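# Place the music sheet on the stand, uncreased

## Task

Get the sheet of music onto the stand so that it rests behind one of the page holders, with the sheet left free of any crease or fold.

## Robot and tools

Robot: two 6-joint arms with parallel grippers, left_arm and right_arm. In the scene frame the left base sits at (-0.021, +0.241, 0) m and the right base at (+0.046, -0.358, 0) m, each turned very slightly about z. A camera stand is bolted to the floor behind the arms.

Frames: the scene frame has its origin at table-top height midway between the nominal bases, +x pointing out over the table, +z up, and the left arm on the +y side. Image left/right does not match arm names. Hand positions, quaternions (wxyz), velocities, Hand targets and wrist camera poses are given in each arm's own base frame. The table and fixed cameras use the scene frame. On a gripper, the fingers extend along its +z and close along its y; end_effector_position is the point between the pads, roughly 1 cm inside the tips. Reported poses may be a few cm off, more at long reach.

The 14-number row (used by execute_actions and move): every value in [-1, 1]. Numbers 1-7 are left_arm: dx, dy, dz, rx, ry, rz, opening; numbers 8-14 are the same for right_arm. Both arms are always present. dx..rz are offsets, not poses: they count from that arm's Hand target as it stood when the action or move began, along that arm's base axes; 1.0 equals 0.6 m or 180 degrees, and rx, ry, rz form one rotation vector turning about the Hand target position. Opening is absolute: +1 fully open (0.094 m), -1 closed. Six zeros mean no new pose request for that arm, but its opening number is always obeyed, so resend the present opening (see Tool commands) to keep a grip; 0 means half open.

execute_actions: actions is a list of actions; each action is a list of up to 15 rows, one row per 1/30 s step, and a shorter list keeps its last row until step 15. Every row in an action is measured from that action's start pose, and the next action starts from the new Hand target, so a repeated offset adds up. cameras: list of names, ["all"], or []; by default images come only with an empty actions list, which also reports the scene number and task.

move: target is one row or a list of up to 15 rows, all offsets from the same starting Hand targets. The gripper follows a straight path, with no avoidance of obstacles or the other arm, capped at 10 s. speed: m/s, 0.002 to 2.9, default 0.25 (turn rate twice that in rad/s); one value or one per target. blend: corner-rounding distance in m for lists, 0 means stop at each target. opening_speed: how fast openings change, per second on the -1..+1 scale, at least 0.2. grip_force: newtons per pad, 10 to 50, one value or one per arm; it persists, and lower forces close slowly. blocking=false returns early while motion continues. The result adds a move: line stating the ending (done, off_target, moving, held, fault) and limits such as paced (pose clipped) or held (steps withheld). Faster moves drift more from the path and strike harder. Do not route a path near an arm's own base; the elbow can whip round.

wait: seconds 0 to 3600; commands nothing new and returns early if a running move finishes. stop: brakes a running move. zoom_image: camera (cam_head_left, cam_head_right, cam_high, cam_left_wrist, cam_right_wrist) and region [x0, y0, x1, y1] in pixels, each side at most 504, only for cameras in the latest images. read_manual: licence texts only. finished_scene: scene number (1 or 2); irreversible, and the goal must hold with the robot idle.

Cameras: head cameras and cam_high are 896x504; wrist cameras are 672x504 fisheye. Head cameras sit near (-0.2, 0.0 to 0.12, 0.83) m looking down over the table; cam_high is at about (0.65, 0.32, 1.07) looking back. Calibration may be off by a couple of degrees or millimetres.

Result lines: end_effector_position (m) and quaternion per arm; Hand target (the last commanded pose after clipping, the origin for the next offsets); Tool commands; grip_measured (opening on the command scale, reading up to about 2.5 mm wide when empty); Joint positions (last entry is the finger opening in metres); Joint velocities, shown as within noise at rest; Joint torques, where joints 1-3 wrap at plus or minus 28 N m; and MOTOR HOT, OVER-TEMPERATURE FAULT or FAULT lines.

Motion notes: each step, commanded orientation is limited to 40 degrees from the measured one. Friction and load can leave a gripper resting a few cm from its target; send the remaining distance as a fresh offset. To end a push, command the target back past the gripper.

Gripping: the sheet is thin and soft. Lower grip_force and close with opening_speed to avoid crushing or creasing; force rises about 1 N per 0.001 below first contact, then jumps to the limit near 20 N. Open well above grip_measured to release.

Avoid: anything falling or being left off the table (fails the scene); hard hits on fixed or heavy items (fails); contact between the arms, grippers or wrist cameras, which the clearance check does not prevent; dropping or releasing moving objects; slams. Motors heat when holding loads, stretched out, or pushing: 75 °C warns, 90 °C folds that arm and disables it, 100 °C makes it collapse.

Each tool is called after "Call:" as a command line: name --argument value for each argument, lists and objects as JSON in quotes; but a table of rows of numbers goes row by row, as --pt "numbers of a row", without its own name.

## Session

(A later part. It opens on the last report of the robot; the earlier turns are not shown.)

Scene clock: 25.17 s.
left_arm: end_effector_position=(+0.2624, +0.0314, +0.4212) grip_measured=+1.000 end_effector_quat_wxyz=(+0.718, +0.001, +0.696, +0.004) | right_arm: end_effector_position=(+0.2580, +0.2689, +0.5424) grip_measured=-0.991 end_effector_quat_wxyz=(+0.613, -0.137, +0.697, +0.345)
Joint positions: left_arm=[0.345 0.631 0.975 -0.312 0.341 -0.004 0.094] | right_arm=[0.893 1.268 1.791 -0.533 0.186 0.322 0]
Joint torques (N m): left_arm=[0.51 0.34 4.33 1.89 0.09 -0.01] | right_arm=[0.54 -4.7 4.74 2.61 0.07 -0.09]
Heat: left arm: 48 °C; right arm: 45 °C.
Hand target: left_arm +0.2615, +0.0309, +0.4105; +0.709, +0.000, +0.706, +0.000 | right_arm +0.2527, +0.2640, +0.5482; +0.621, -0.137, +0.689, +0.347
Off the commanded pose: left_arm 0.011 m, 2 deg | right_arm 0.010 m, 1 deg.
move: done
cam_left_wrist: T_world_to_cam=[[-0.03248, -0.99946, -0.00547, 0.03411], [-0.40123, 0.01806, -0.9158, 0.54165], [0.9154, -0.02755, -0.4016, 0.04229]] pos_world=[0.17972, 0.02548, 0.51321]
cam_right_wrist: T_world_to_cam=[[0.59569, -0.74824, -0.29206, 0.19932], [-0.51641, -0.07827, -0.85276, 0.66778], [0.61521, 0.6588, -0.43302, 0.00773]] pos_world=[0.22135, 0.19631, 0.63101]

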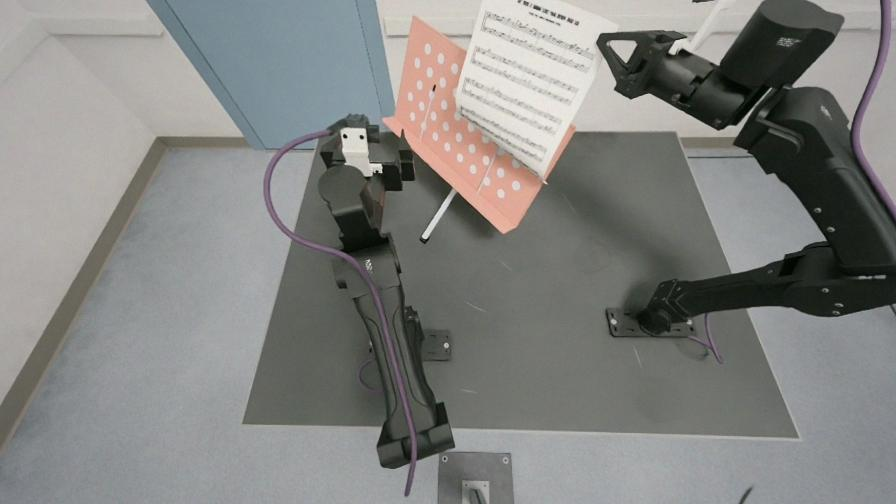

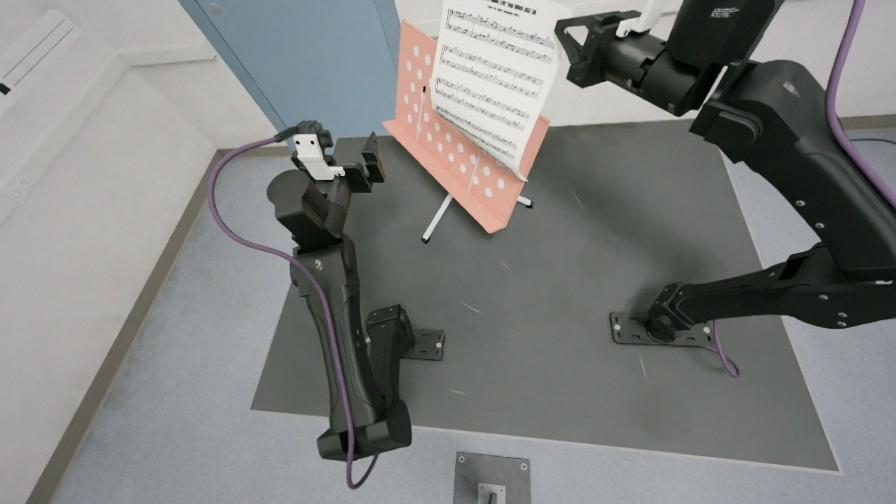

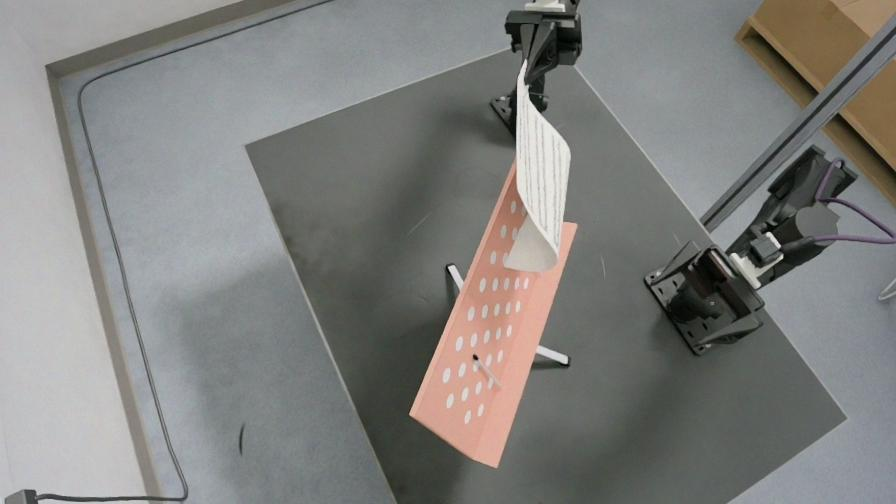

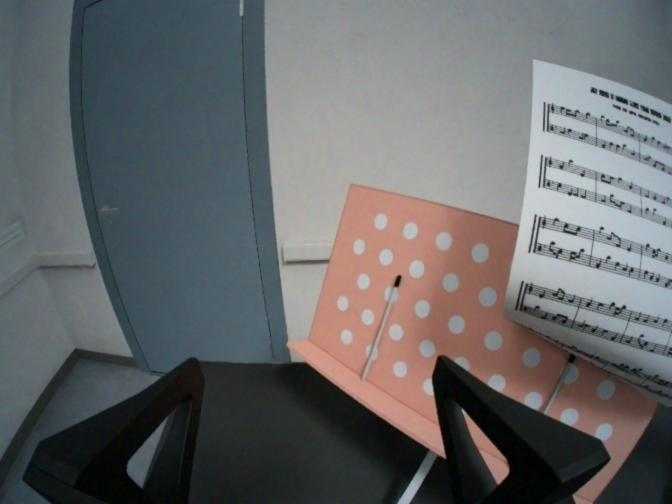

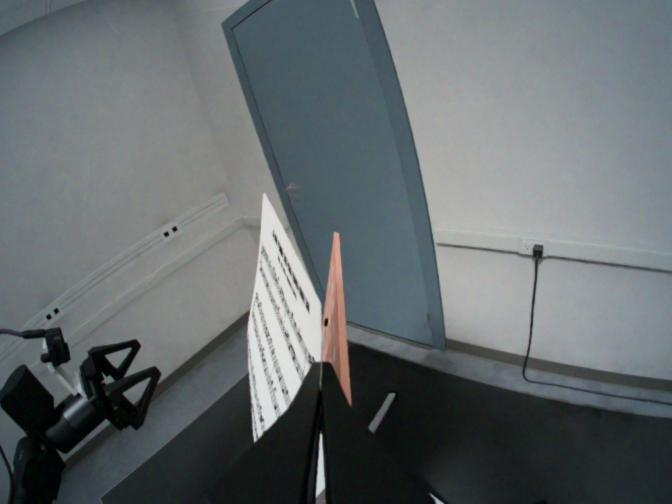

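Call:
move --pt "0 0 0 0 0 0 1 0.0133 -0.0183 0.135 0 0 0 -1" --pt "0 0 0 0 0 0 1 -0.145 -0.153 0.14 0.0257 0.0212 0 -1" --pt "0 0 0 0 0 0 1 -0.1395 -0.1433 -0.072 0.0257 0.0212 0 -1" --speed 0.13 --blend '[0.02,0.02,0]' --cameras '["all"]'

Call:
zoom_image --camera "cam_right_wrist" --region '[290, 170, 360, 370]'

Call:
zoom_image --camera "cam_high" --region '[470, 40, 600, 300]'

Scene clock: 34.43 s.
left_arm: end_effector_position=(+0.2624, +0.0314, +0.4212) grip_measured=+1.000 end_effector_quat_wxyz=(+0.718, +0.001, +0.696, +0.004) | right_arm: end_effector_position=(+0.1709, +0.1806, +0.5034) grip_measured=-0.991 end_effector_quat_wxyz=(+0.598, -0.099, +0.700, +0.378)
Joint positions: left_arm=[0.345 0.631 0.975 -0.312 0.341 -0.004 0.094] | right_arm=[1.072 0.815 1.444 -0.629 0.367 0.424 0]
Joint torques (N m): left_arm=[0.59 0.46 4.26 1.9 0.13 0.02] | right_arm=[0.57 0.62 4.23 2.53 0.07 -0.1]
Heat: left arm: 48 °C; right arm: 46 °C.
Hand target: left_arm +0.2615, +0.0309, +0.4105; +0.709, +0.000, +0.706, +0.000 | right_arm +0.1690, +0.1781, +0.5051; +0.603, -0.100, +0.694, +0.379
Off the commanded pose: left_arm 0.011 m, 2 deg | right_arm 0.004 m, 1 deg.
move: done
cam_left_wrist: T_world_to_cam=[[-0.03248, -0.99946, -0.00547, 0.03411], [-0.40123, 0.01806, -0.9158, 0.54165], [0.9154, -0.02755, -0.4016, 0.04229]] pos_world=[0.17972, 0.02548, 0.51321]
cam_right_wrist: T_world_to_cam=[[0.57387, -0.71996, -0.39028, 0.22187], [-0.56659, -0.00495, -0.82398, 0.56349], [0.59131, 0.69399, -0.41076, 0.08915]] pos_world=[0.13922, 0.10066, 0.58752]

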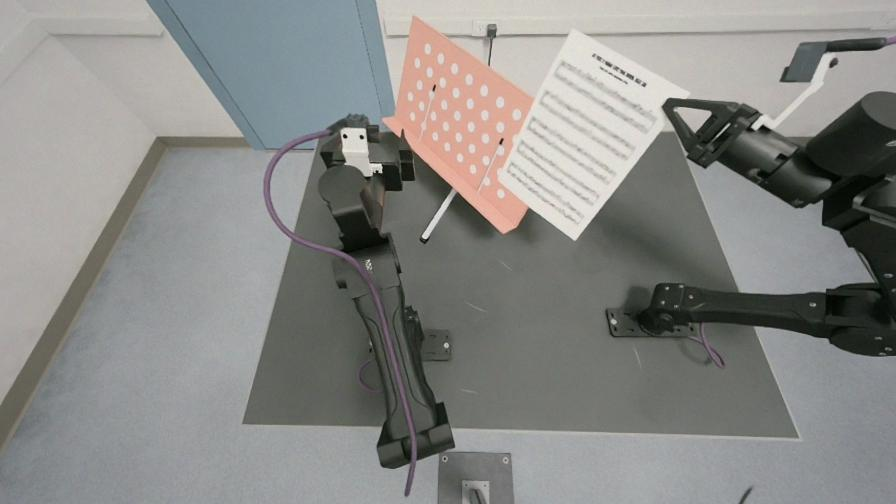

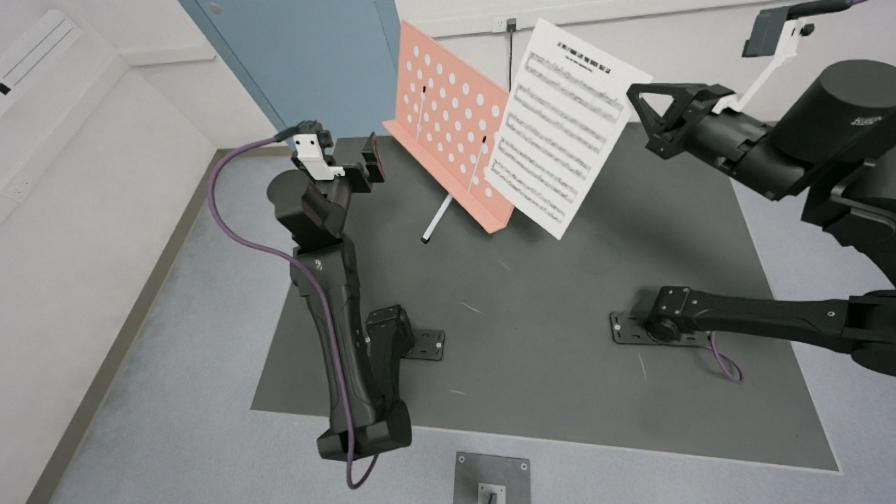

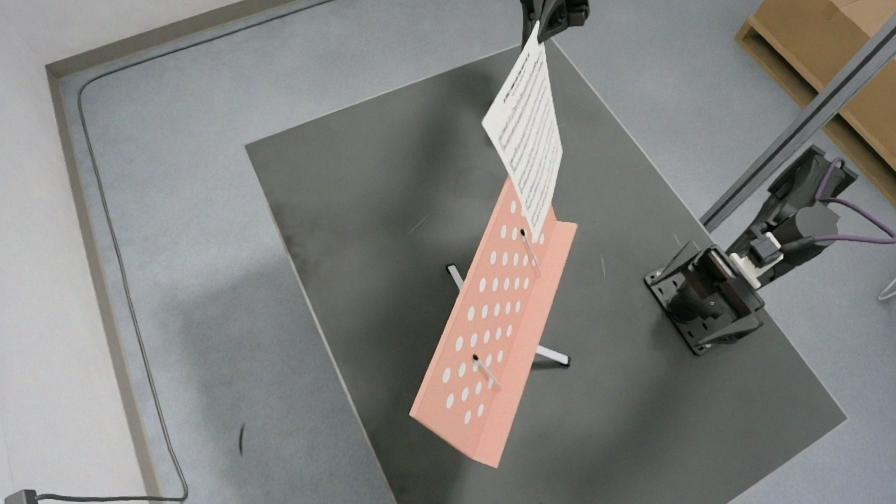

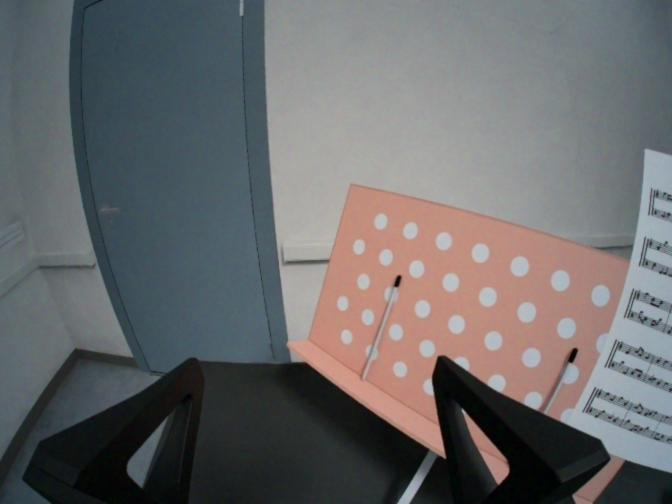

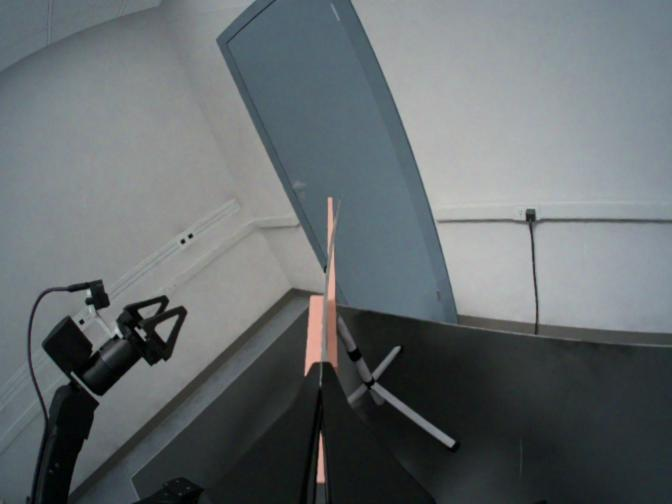

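Scaled by 2.520 from the camera's image (finer frame: 960x720).

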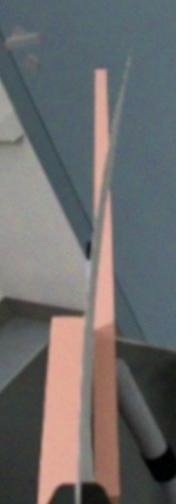

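Scaled by 1.938 from the camera's image (finer frame: 1280x720).

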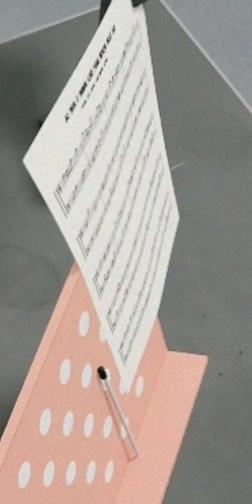

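Call:
move --target '[0,0,0,0,0,0,1, 0.004,-0.0047,-0.0027,-0.0169,-0.0144,0,-1]' --cameras '["cam_right_wrist","cam_high"]'

Call:
zoom_image --camera "cam_right_wrist" --region '[290, 170, 360, 370]'

Call:
zoom_image --camera "cam_high" --region '[470, 40, 600, 300]'

Scene clock: 37.50 s.
left_arm: end_effector_position=(+0.2624, +0.0314, +0.4212) grip_measured=+1.000 end_effector_quat_wxyz=(+0.718, +0.001, +0.696, +0.004) | right_arm: end_effector_position=(+0.1727, +0.1785, +0.5019) grip_measured=-0.991 end_effector_quat_wxyz=(+0.610, -0.124, +0.696, +0.358)
Joint positions: left_arm=[0.345 0.631 0.975 -0.312 0.341 -0.004 0.094] | right_arm=[1.034 0.807 1.435 -0.627 0.328 0.354 0]
Joint torques (N m): left_arm=[0.61 0.23 4.19 1.93 0.17 0.01] | right_arm=[-0.55 0.58 4.26 2.54 -0.1 -0.1]
Heat: left arm: 48 °C; right arm: 46 °C.
Hand target: left_arm +0.2615, +0.0309, +0.4105; +0.709, +0.000, +0.706, +0.000 | right_arm +0.1712, +0.1752, +0.5036; +0.616, -0.125, +0.690, +0.359
Off the commanded pose: left_arm 0.011 m, 2 deg | right_arm 0.004 m, 1 deg.
move: done
cam_right_wrist: T_world_to_cam=[[0.59051, -0.73845, -0.32556, 0.1867], [-0.52897, -0.04949, -0.8472, 0.57625], [0.6095, 0.67249, -0.41984, 0.09421]] pos_world=[0.13715, 0.10303, 0.58854]
Images, in order (width x height): cam_high 896x504, cam_right_wrist 672x504.

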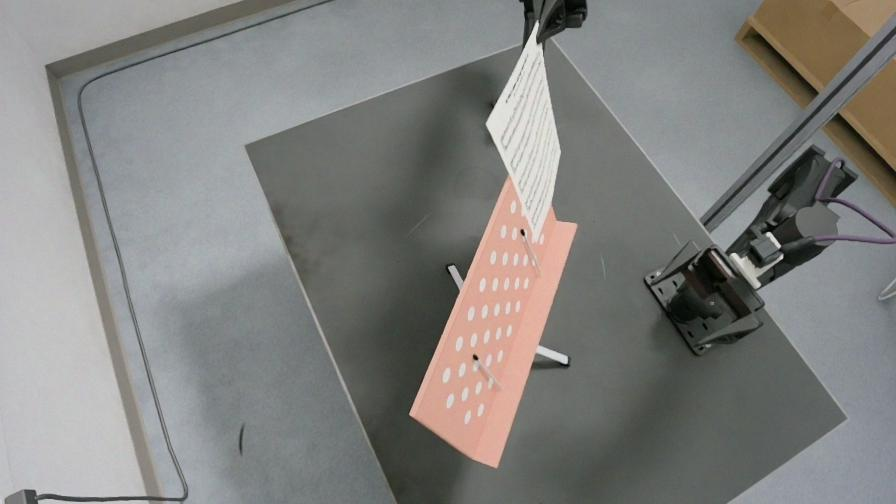

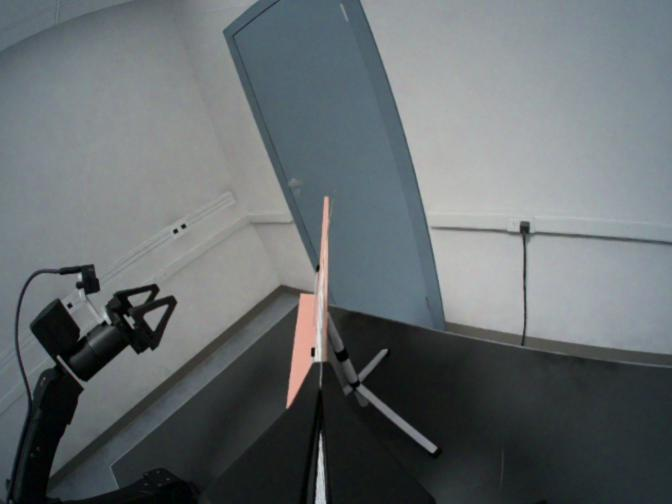

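Scaled by 2.520 from the camera's image (finer frame: 960x720).

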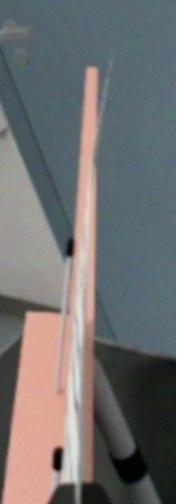

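Scaled by 1.938 from the camera's image (finer frame: 1280x720).

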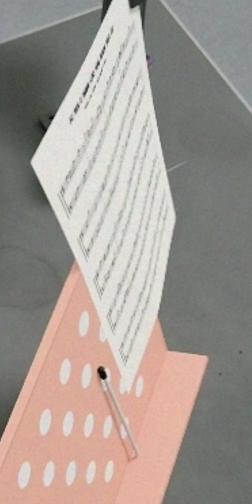

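Call:
move --target '[0,0,0,0,0,0,1, 0.076,0.065,0.018,0,0,0,-1]' --speed 0.08 --cameras '["cam_right_wrist","cam_high","cam_head_left"]'

Call:
zoom_image --camera "cam_right_wrist" --region '[270, 170, 370, 370]'

Call:
zoom_image --camera "cam_high" --region '[470, 40, 600, 300]'

Call:
zoom_image --camera "cam_head_left" --region '[430, 10, 650, 250]'

Scene clock: 40.17 s.
left_arm: end_effector_position=(+0.2624, +0.0314, +0.4212) grip_measured=+1.000 end_effector_quat_wxyz=(+0.718, +0.001, +0.696, +0.004) | right_arm: end_effector_position=(+0.2177, +0.2166, +0.5004) grip_measured=-0.991 end_effector_quat_wxyz=(+0.605, -0.126, +0.702, +0.353)
Joint positions: left_arm=[0.345 0.631 0.975 -0.312 0.341 -0.004 0.094] | right_arm=[0.883 0.968 1.462 -0.513 0.177 0.354 0]
Joint torques (N m): left_arm=[0.58 0.34 4.25 1.9 0.12 0.02] | right_arm=[-0.57 0.17 7.91 2.59 -0.08 -0.07]
Heat: left arm: 48 °C; right arm: 47 °C.
Hand target: left_arm +0.2615, +0.0309, +0.4105; +0.709, +0.000, +0.706, +0.000 | right_arm +0.2169, +0.2142, +0.5143; +0.616, -0.125, +0.690, +0.358
Off the commanded pose: left_arm 0.011 m, 2 deg | right_arm 0.014 m, 2 deg.
move: off_target (right_arm)
cam_right_wrist: T_world_to_cam=[[0.58665, -0.74342, -0.32121, 0.18747], [-0.53907, -0.06248, -0.83994, 0.60213], [0.60435, 0.6659, -0.43741, 0.05192]] pos_world=[0.18324, 0.14242, 0.58868]
Images, in order (width x height): cam_head_left 896x504, cam_high 896x504, cam_right_wrist 672x504.

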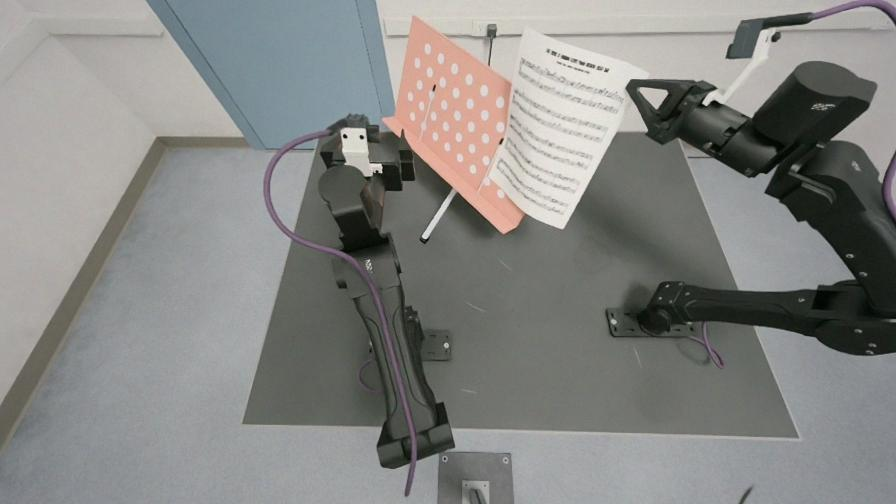

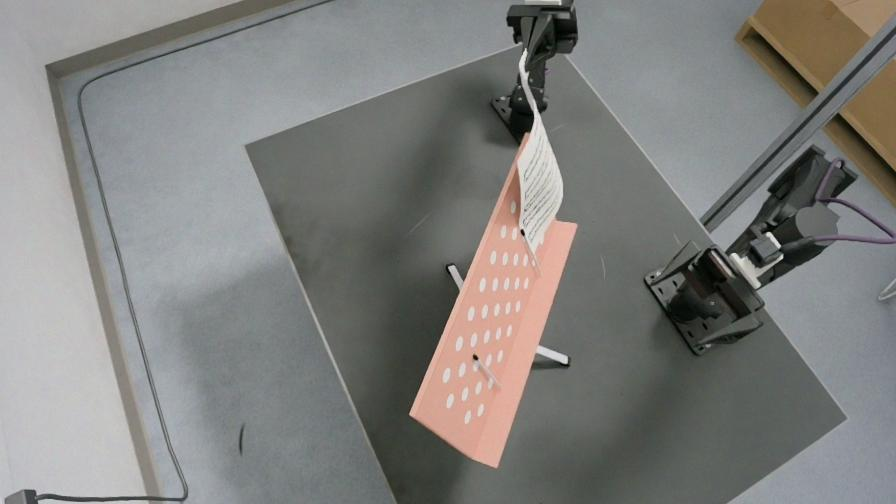

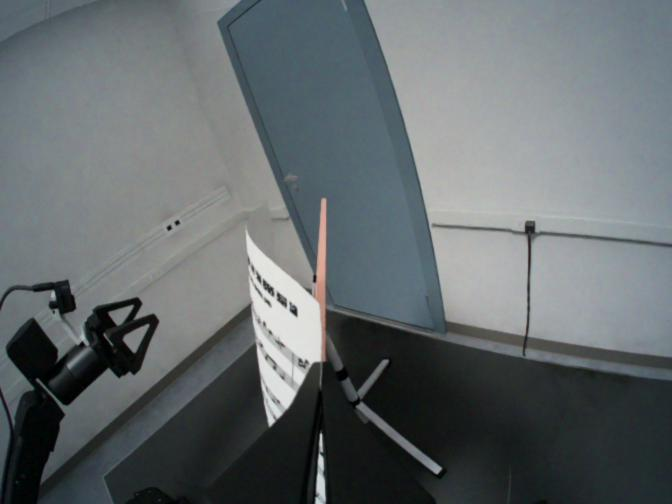

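Scaled by 2.520 from the camera's image (finer frame: 960x720).

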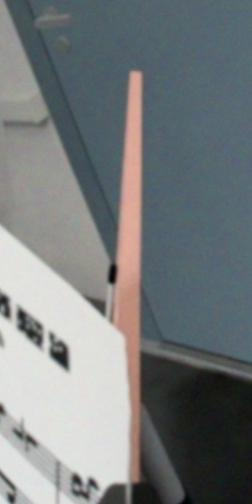

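Scaled by 1.938 from the camera's image (finer frame: 1280x720).

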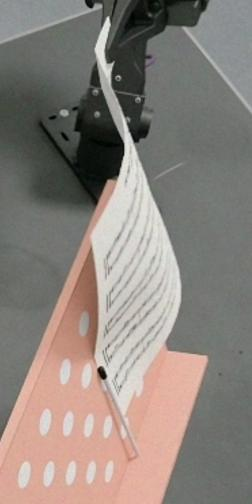

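Scaled by 2.100 from the camera's image (finer frame: 1280x720).

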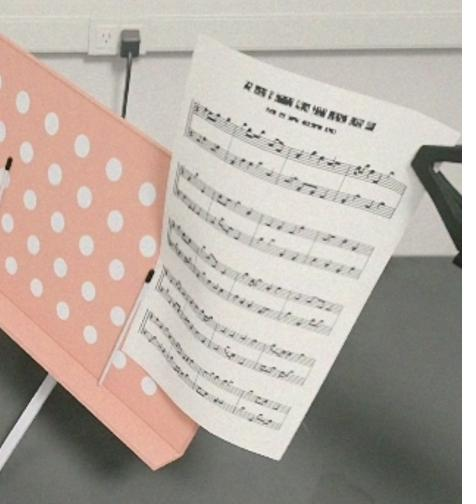

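Call:
execute_actions --actions '[]'

Call:
zoom_image --camera "cam_left_wrist" --region '[500, 160, 672, 440]'

Call:
zoom_image --camera "cam_high" --region '[500, 180, 580, 290]'

Call:
zoom_image --camera "cam_head_left" --region '[460, 110, 550, 220]'

Scene clock: 43.37 s.
left_arm: end_effector_position=(+0.2624, +0.0314, +0.4212) grip_measured=+1.000 end_effector_quat_wxyz=(+0.718, +0.001, +0.696, +0.004) | right_arm: end_effector_position=(+0.2177, +0.2166, +0.5004) grip_measured=-0.991 end_effector_quat_wxyz=(+0.605, -0.126, +0.702, +0.353)
Joint positions: left_arm=[0.345 0.631 0.975 -0.312 0.341 -0.004 0.094] | right_arm=[0.883 0.968 1.462 -0.513 0.177 0.354 0]
Joint velocities: within noise
Joint torques (N m): left_arm=[0.58 0.25 4.25 1.9 0.12 0.04] | right_arm=[-0.55 0.21 7.91 2.59 -0.08 -0.07]
Heat: left arm: 48 °C; right arm: 47 °C.
Hand target: left_arm +0.2615, +0.0309, +0.4105; +0.709, +0.000, +0.706, +0.000 | right_arm +0.2170, +0.2141, +0.5143; +0.616, -0.125, +0.690, +0.358
Tool commands: left_gripper/opening=+1.0 right_gripper/opening=-1.0
Off the commanded pose: left_arm 0.011 m, 2 deg | right_arm 0.014 m, 2 deg.
camera_calibration:
cam_left_wrist: T_world_to_cam=[[-0.03248, -0.99946, -0.00547, 0.03411], [-0.40123, 0.01806, -0.9158, 0.54165], [0.9154, -0.02755, -0.4016, 0.04229]] pos_world=[0.17972, 0.02548, 0.51321]
cam_right_wrist: T_world_to_cam=[[0.58689, -0.74323, -0.3212, 0.18734], [-0.53904, -0.06266, -0.83995, 0.60221], [0.60415, 0.66609, -0.4374, 0.05186]] pos_world=[0.18334, 0.14242, 0.58868]

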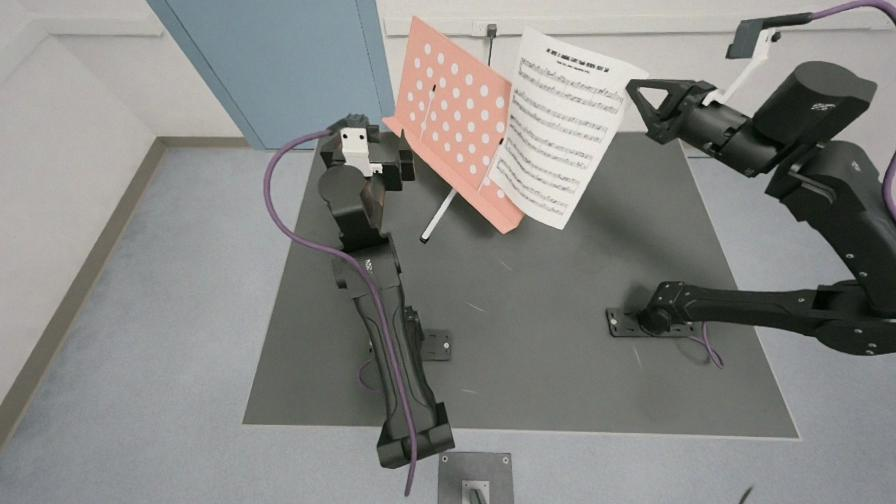

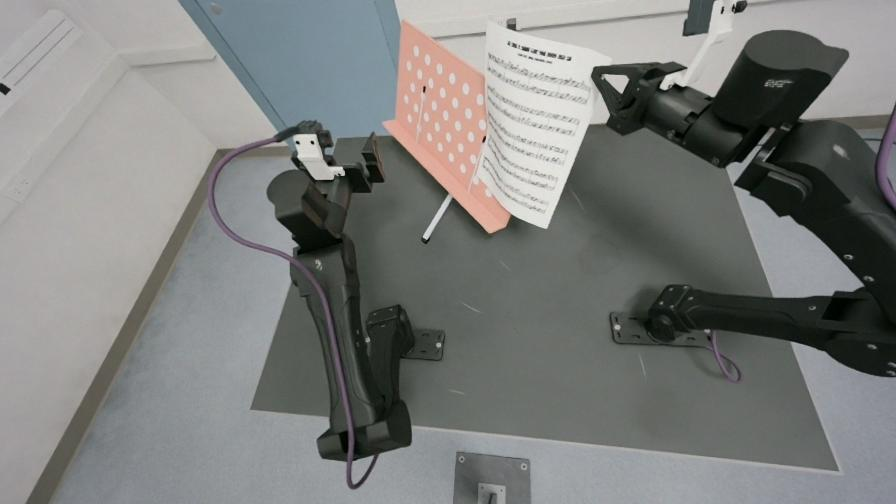

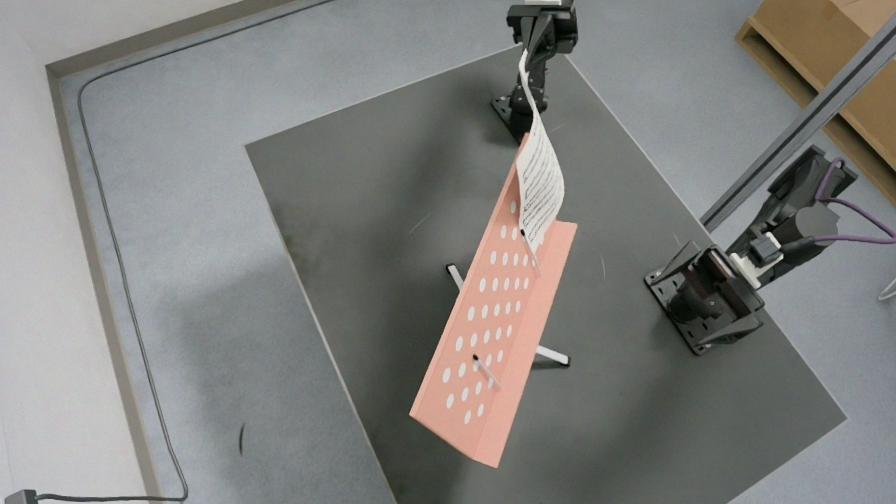

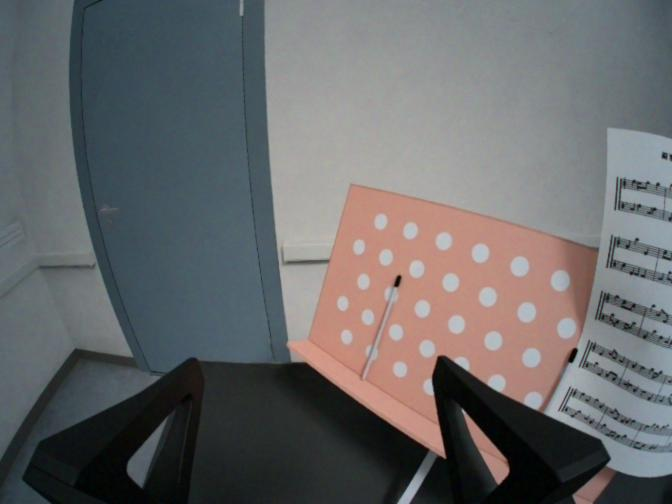

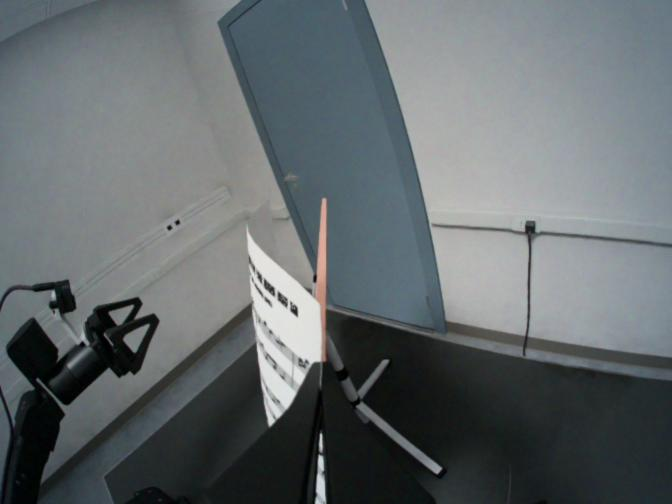

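Scaled by 1.800 from the camera's image (finer frame: 960x720).

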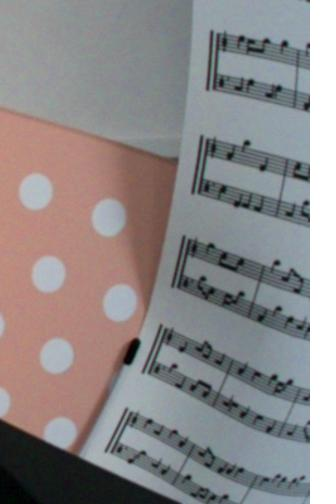

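Scaled by 4.582 from the camera's image (finer frame: 1280x720).

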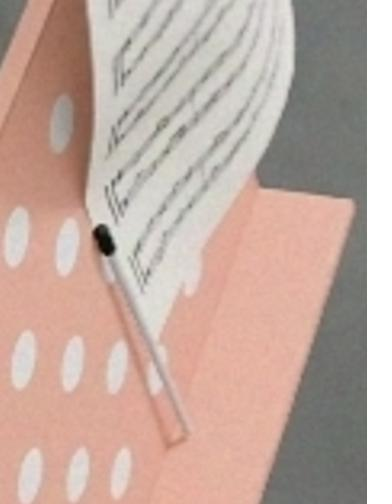

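Scaled by 4.582 from the camera's image (finer frame: 1280x720).

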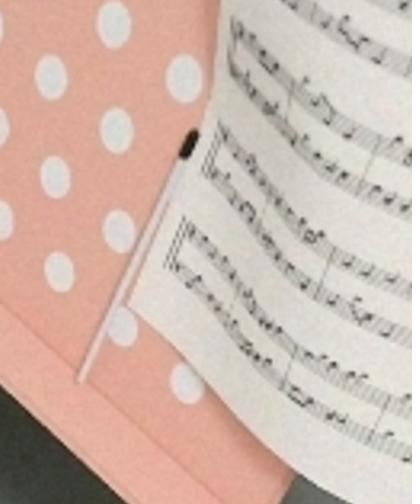

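Call:
move --target '[0,0,0,0,0,0,1, -0.077,-0.0485,-0.012,-0.0085,-0.0072,0,-1]' --speed 0.1 --cameras '["cam_right_wrist","cam_high","cam_left_wrist"]'

Call:
zoom_image --camera "cam_right_wrist" --region '[290, 170, 360, 370]'

Call:
zoom_image --camera "cam_high" --region '[490, 140, 580, 290]'

Scene clock: 47.43 s.
left_arm: end_effector_position=(+0.2624, +0.0314, +0.4212) grip_measured=+1.000 end_effector_quat_wxyz=(+0.718, +0.001, +0.696, +0.004) | right_arm: end_effector_position=(+0.1721, +0.1865, +0.5122) grip_measured=-0.991 end_effector_quat_wxyz=(+0.623, -0.131, +0.685, +0.355)
Joint positions: left_arm=[0.345 0.631 0.975 -0.312 0.341 -0.004 0.094] | right_arm=[1.091 0.834 1.452 -0.589 0.384 0.317 0]
Joint torques (N m): left_arm=[0.51 0.32 4.34 1.88 0.12 0.01] | right_arm=[0.59 0.75 4.33 2.22 0.06 -0.09]
Heat: left arm: 48 °C; right arm: 47 °C.
Hand target: left_arm +0.2615, +0.0309, +0.4105; +0.709, +0.000, +0.706, +0.000 | right_arm +0.1708, +0.1850, +0.5071; +0.622, -0.137, +0.688, +0.348
Off the commanded pose: left_arm 0.011 m, 2 deg | right_arm 0.005 m, 1 deg.
move: done
cam_left_wrist: T_world_to_cam=[[-0.03248, -0.99946, -0.00547, 0.03411], [-0.40123, 0.01806, -0.9158, 0.54165], [0.9154, -0.02755, -0.4016, 0.04229]] pos_world=[0.17972, 0.02548, 0.51321]
cam_right_wrist: T_world_to_cam=[[0.60273, -0.73877, -0.30156, 0.18194], [-0.49672, -0.05161, -0.86637, 0.58974], [0.62449, 0.67198, -0.39807, 0.07993]] pos_world=[0.13337, 0.11113, 0.59762]
Images, in order (width x height): cam_high 896x504, cam_left_wrist 672x504, cam_right_wrist 672x504.

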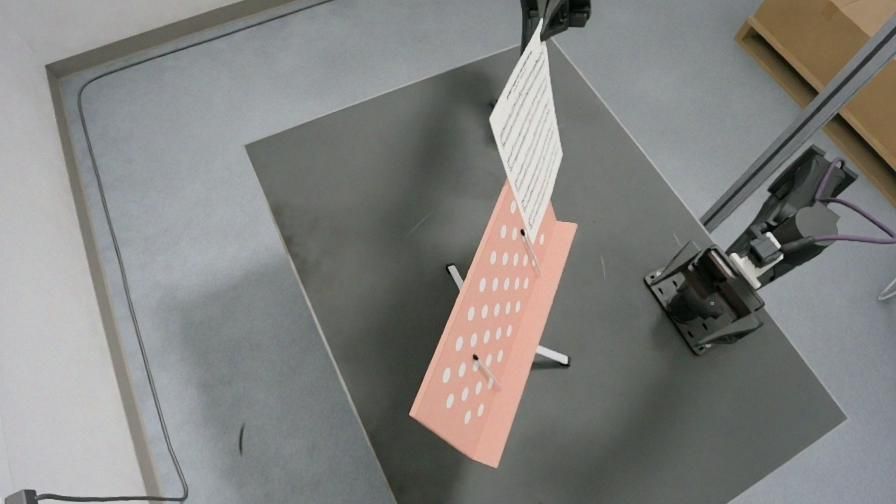

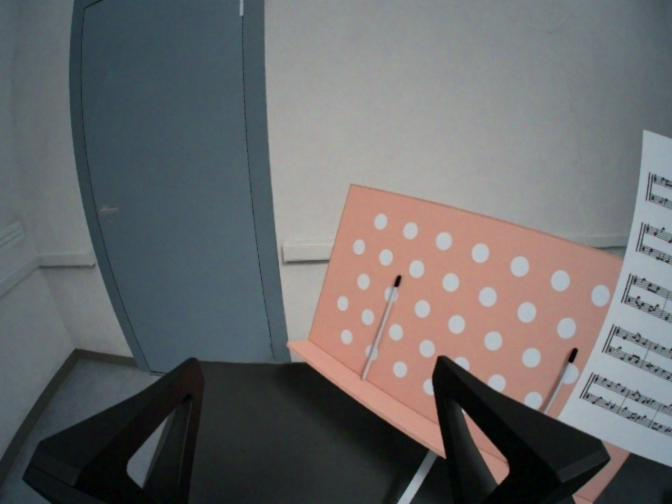

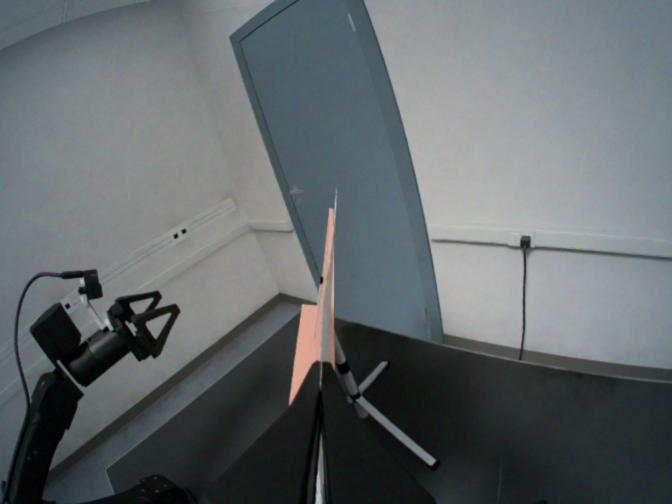

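Scaled by 2.520 from the camera's image (finer frame: 960x720).

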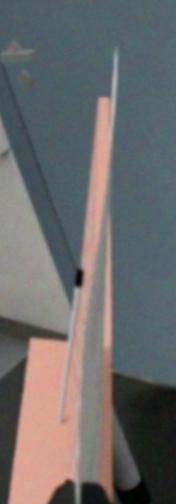

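Scaled by 3.360 from the camera's image (finer frame: 1280x720).

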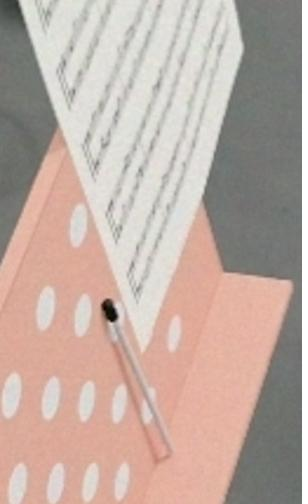

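Call:
move --target '[0,0,0,0,0,0,1, 0.0456,0.039,0.008,0,0,0,-1]' --speed 0.06 --cameras '["cam_right_wrist","cam_high","cam_left_wrist","cam_head_left"]'

Call:
zoom_image --camera "cam_right_wrist" --region '[290, 170, 360, 370]'

Call:
zoom_image --camera "cam_high" --region '[490, 140, 580, 290]'

Call:
zoom_image --camera "cam_head_left" --region '[460, 100, 550, 210]'

Scene clock: 49.97 s.
left_arm: end_effector_position=(+0.2624, +0.0314, +0.4212) grip_measured=+1.000 end_effector_quat_wxyz=(+0.718, +0.001, +0.696, +0.004) | right_arm: end_effector_position=(+0.1992, +0.2115, +0.5012) grip_measured=-0.991 end_effector_quat_wxyz=(+0.613, -0.139, +0.698, +0.343)
Joint positions: left_arm=[0.345 0.631 0.975 -0.312 0.341 -0.004 0.094] | right_arm=[0.981 0.925 1.452 -0.542 0.275 0.317 0]
Joint torques (N m): left_arm=[0.54 0.25 4.34 1.86 0.16 0.01] | right_arm=[-0.51 0.24 6.95 2.54 -0.06 -0.07]
Heat: left arm: 48 °C; right arm: 47 °C.
Hand target: left_arm +0.2615, +0.0309, +0.4105; +0.709, +0.000, +0.706, +0.000 | right_arm +0.1981, +0.2084, +0.5119; +0.622, -0.137, +0.688, +0.348
Off the commanded pose: left_arm 0.011 m, 2 deg | right_arm 0.011 m, 2 deg.
move: off_target (right_arm)
cam_left_wrist: T_world_to_cam=[[-0.03248, -0.99946, -0.00547, 0.03411], [-0.40123, 0.01806, -0.9158, 0.54165], [0.9154, -0.02755, -0.4016, 0.04229]] pos_world=[0.17972, 0.02548, 0.51321]
cam_right_wrist: T_world_to_cam=[[0.5959, -0.75038, -0.28606, 0.17672], [-0.51528, -0.08406, -0.85289, 0.59884], [0.61595, 0.65564, -0.43675, 0.06641]] pos_world=[0.16235, 0.13941, 0.59031]
Images, in order (width x height): cam_head_left 896x504, cam_high 896x504, cam_left_wrist 672x504, cam_right_wrist 672x504.

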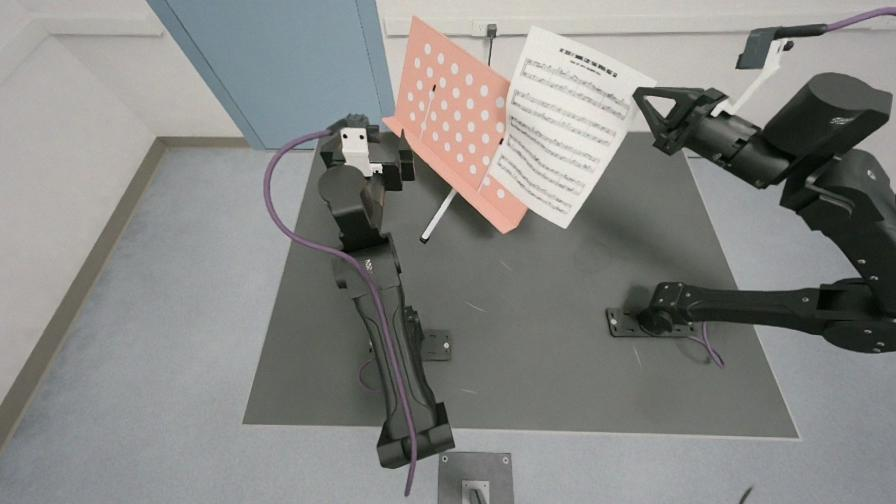

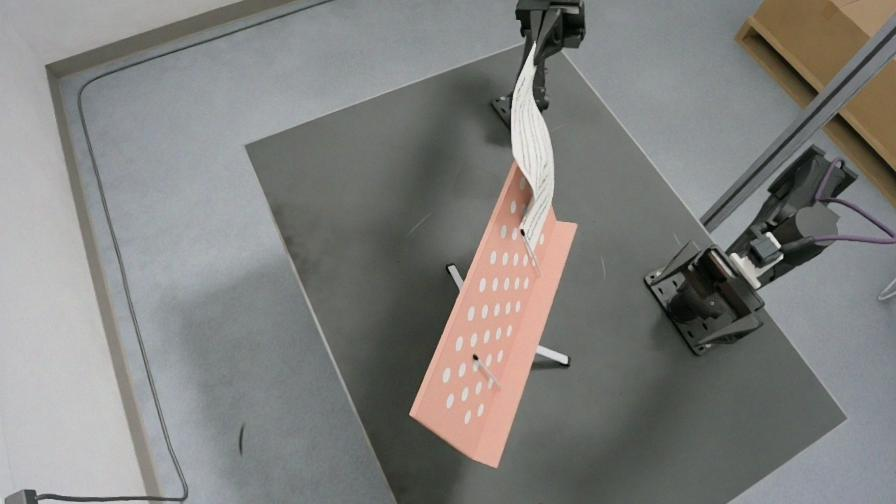

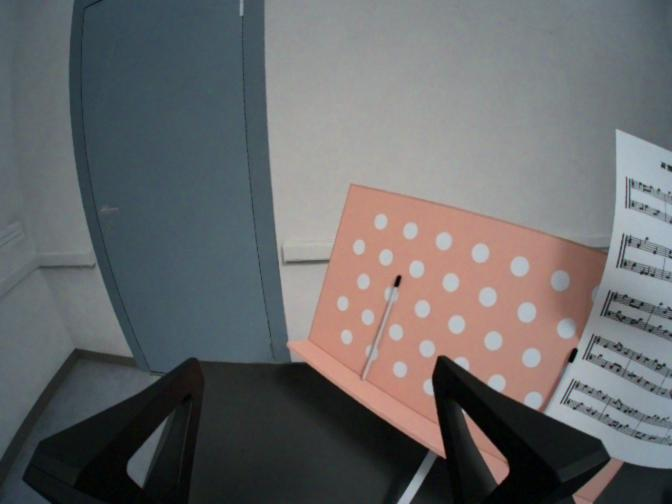

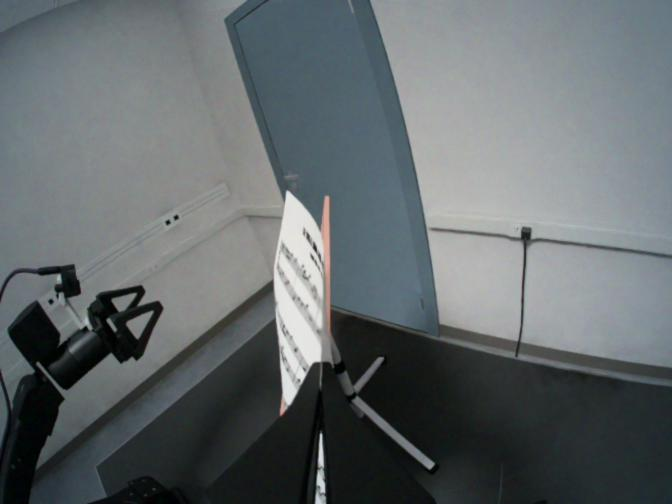

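Scaled by 2.520 from the camera's image (finer frame: 960x720).

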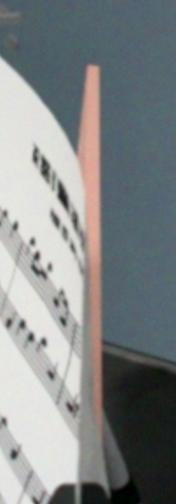

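Scaled by 3.360 from the camera's image (finer frame: 1280x720).

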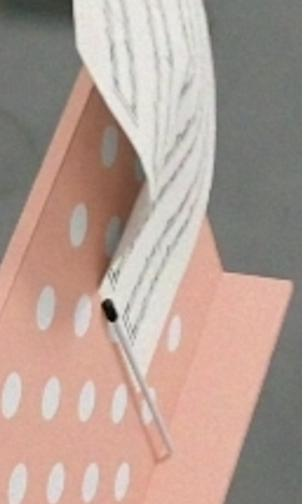

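Scaled by 4.582 from the camera's image (finer frame: 1280x720).

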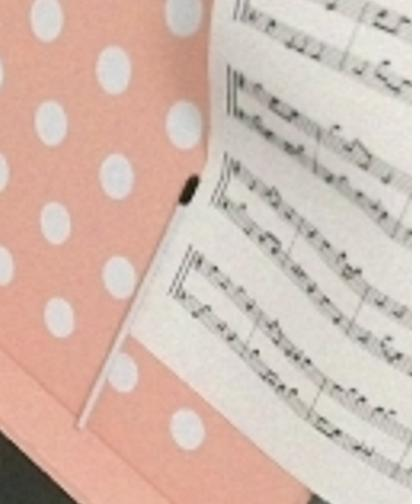

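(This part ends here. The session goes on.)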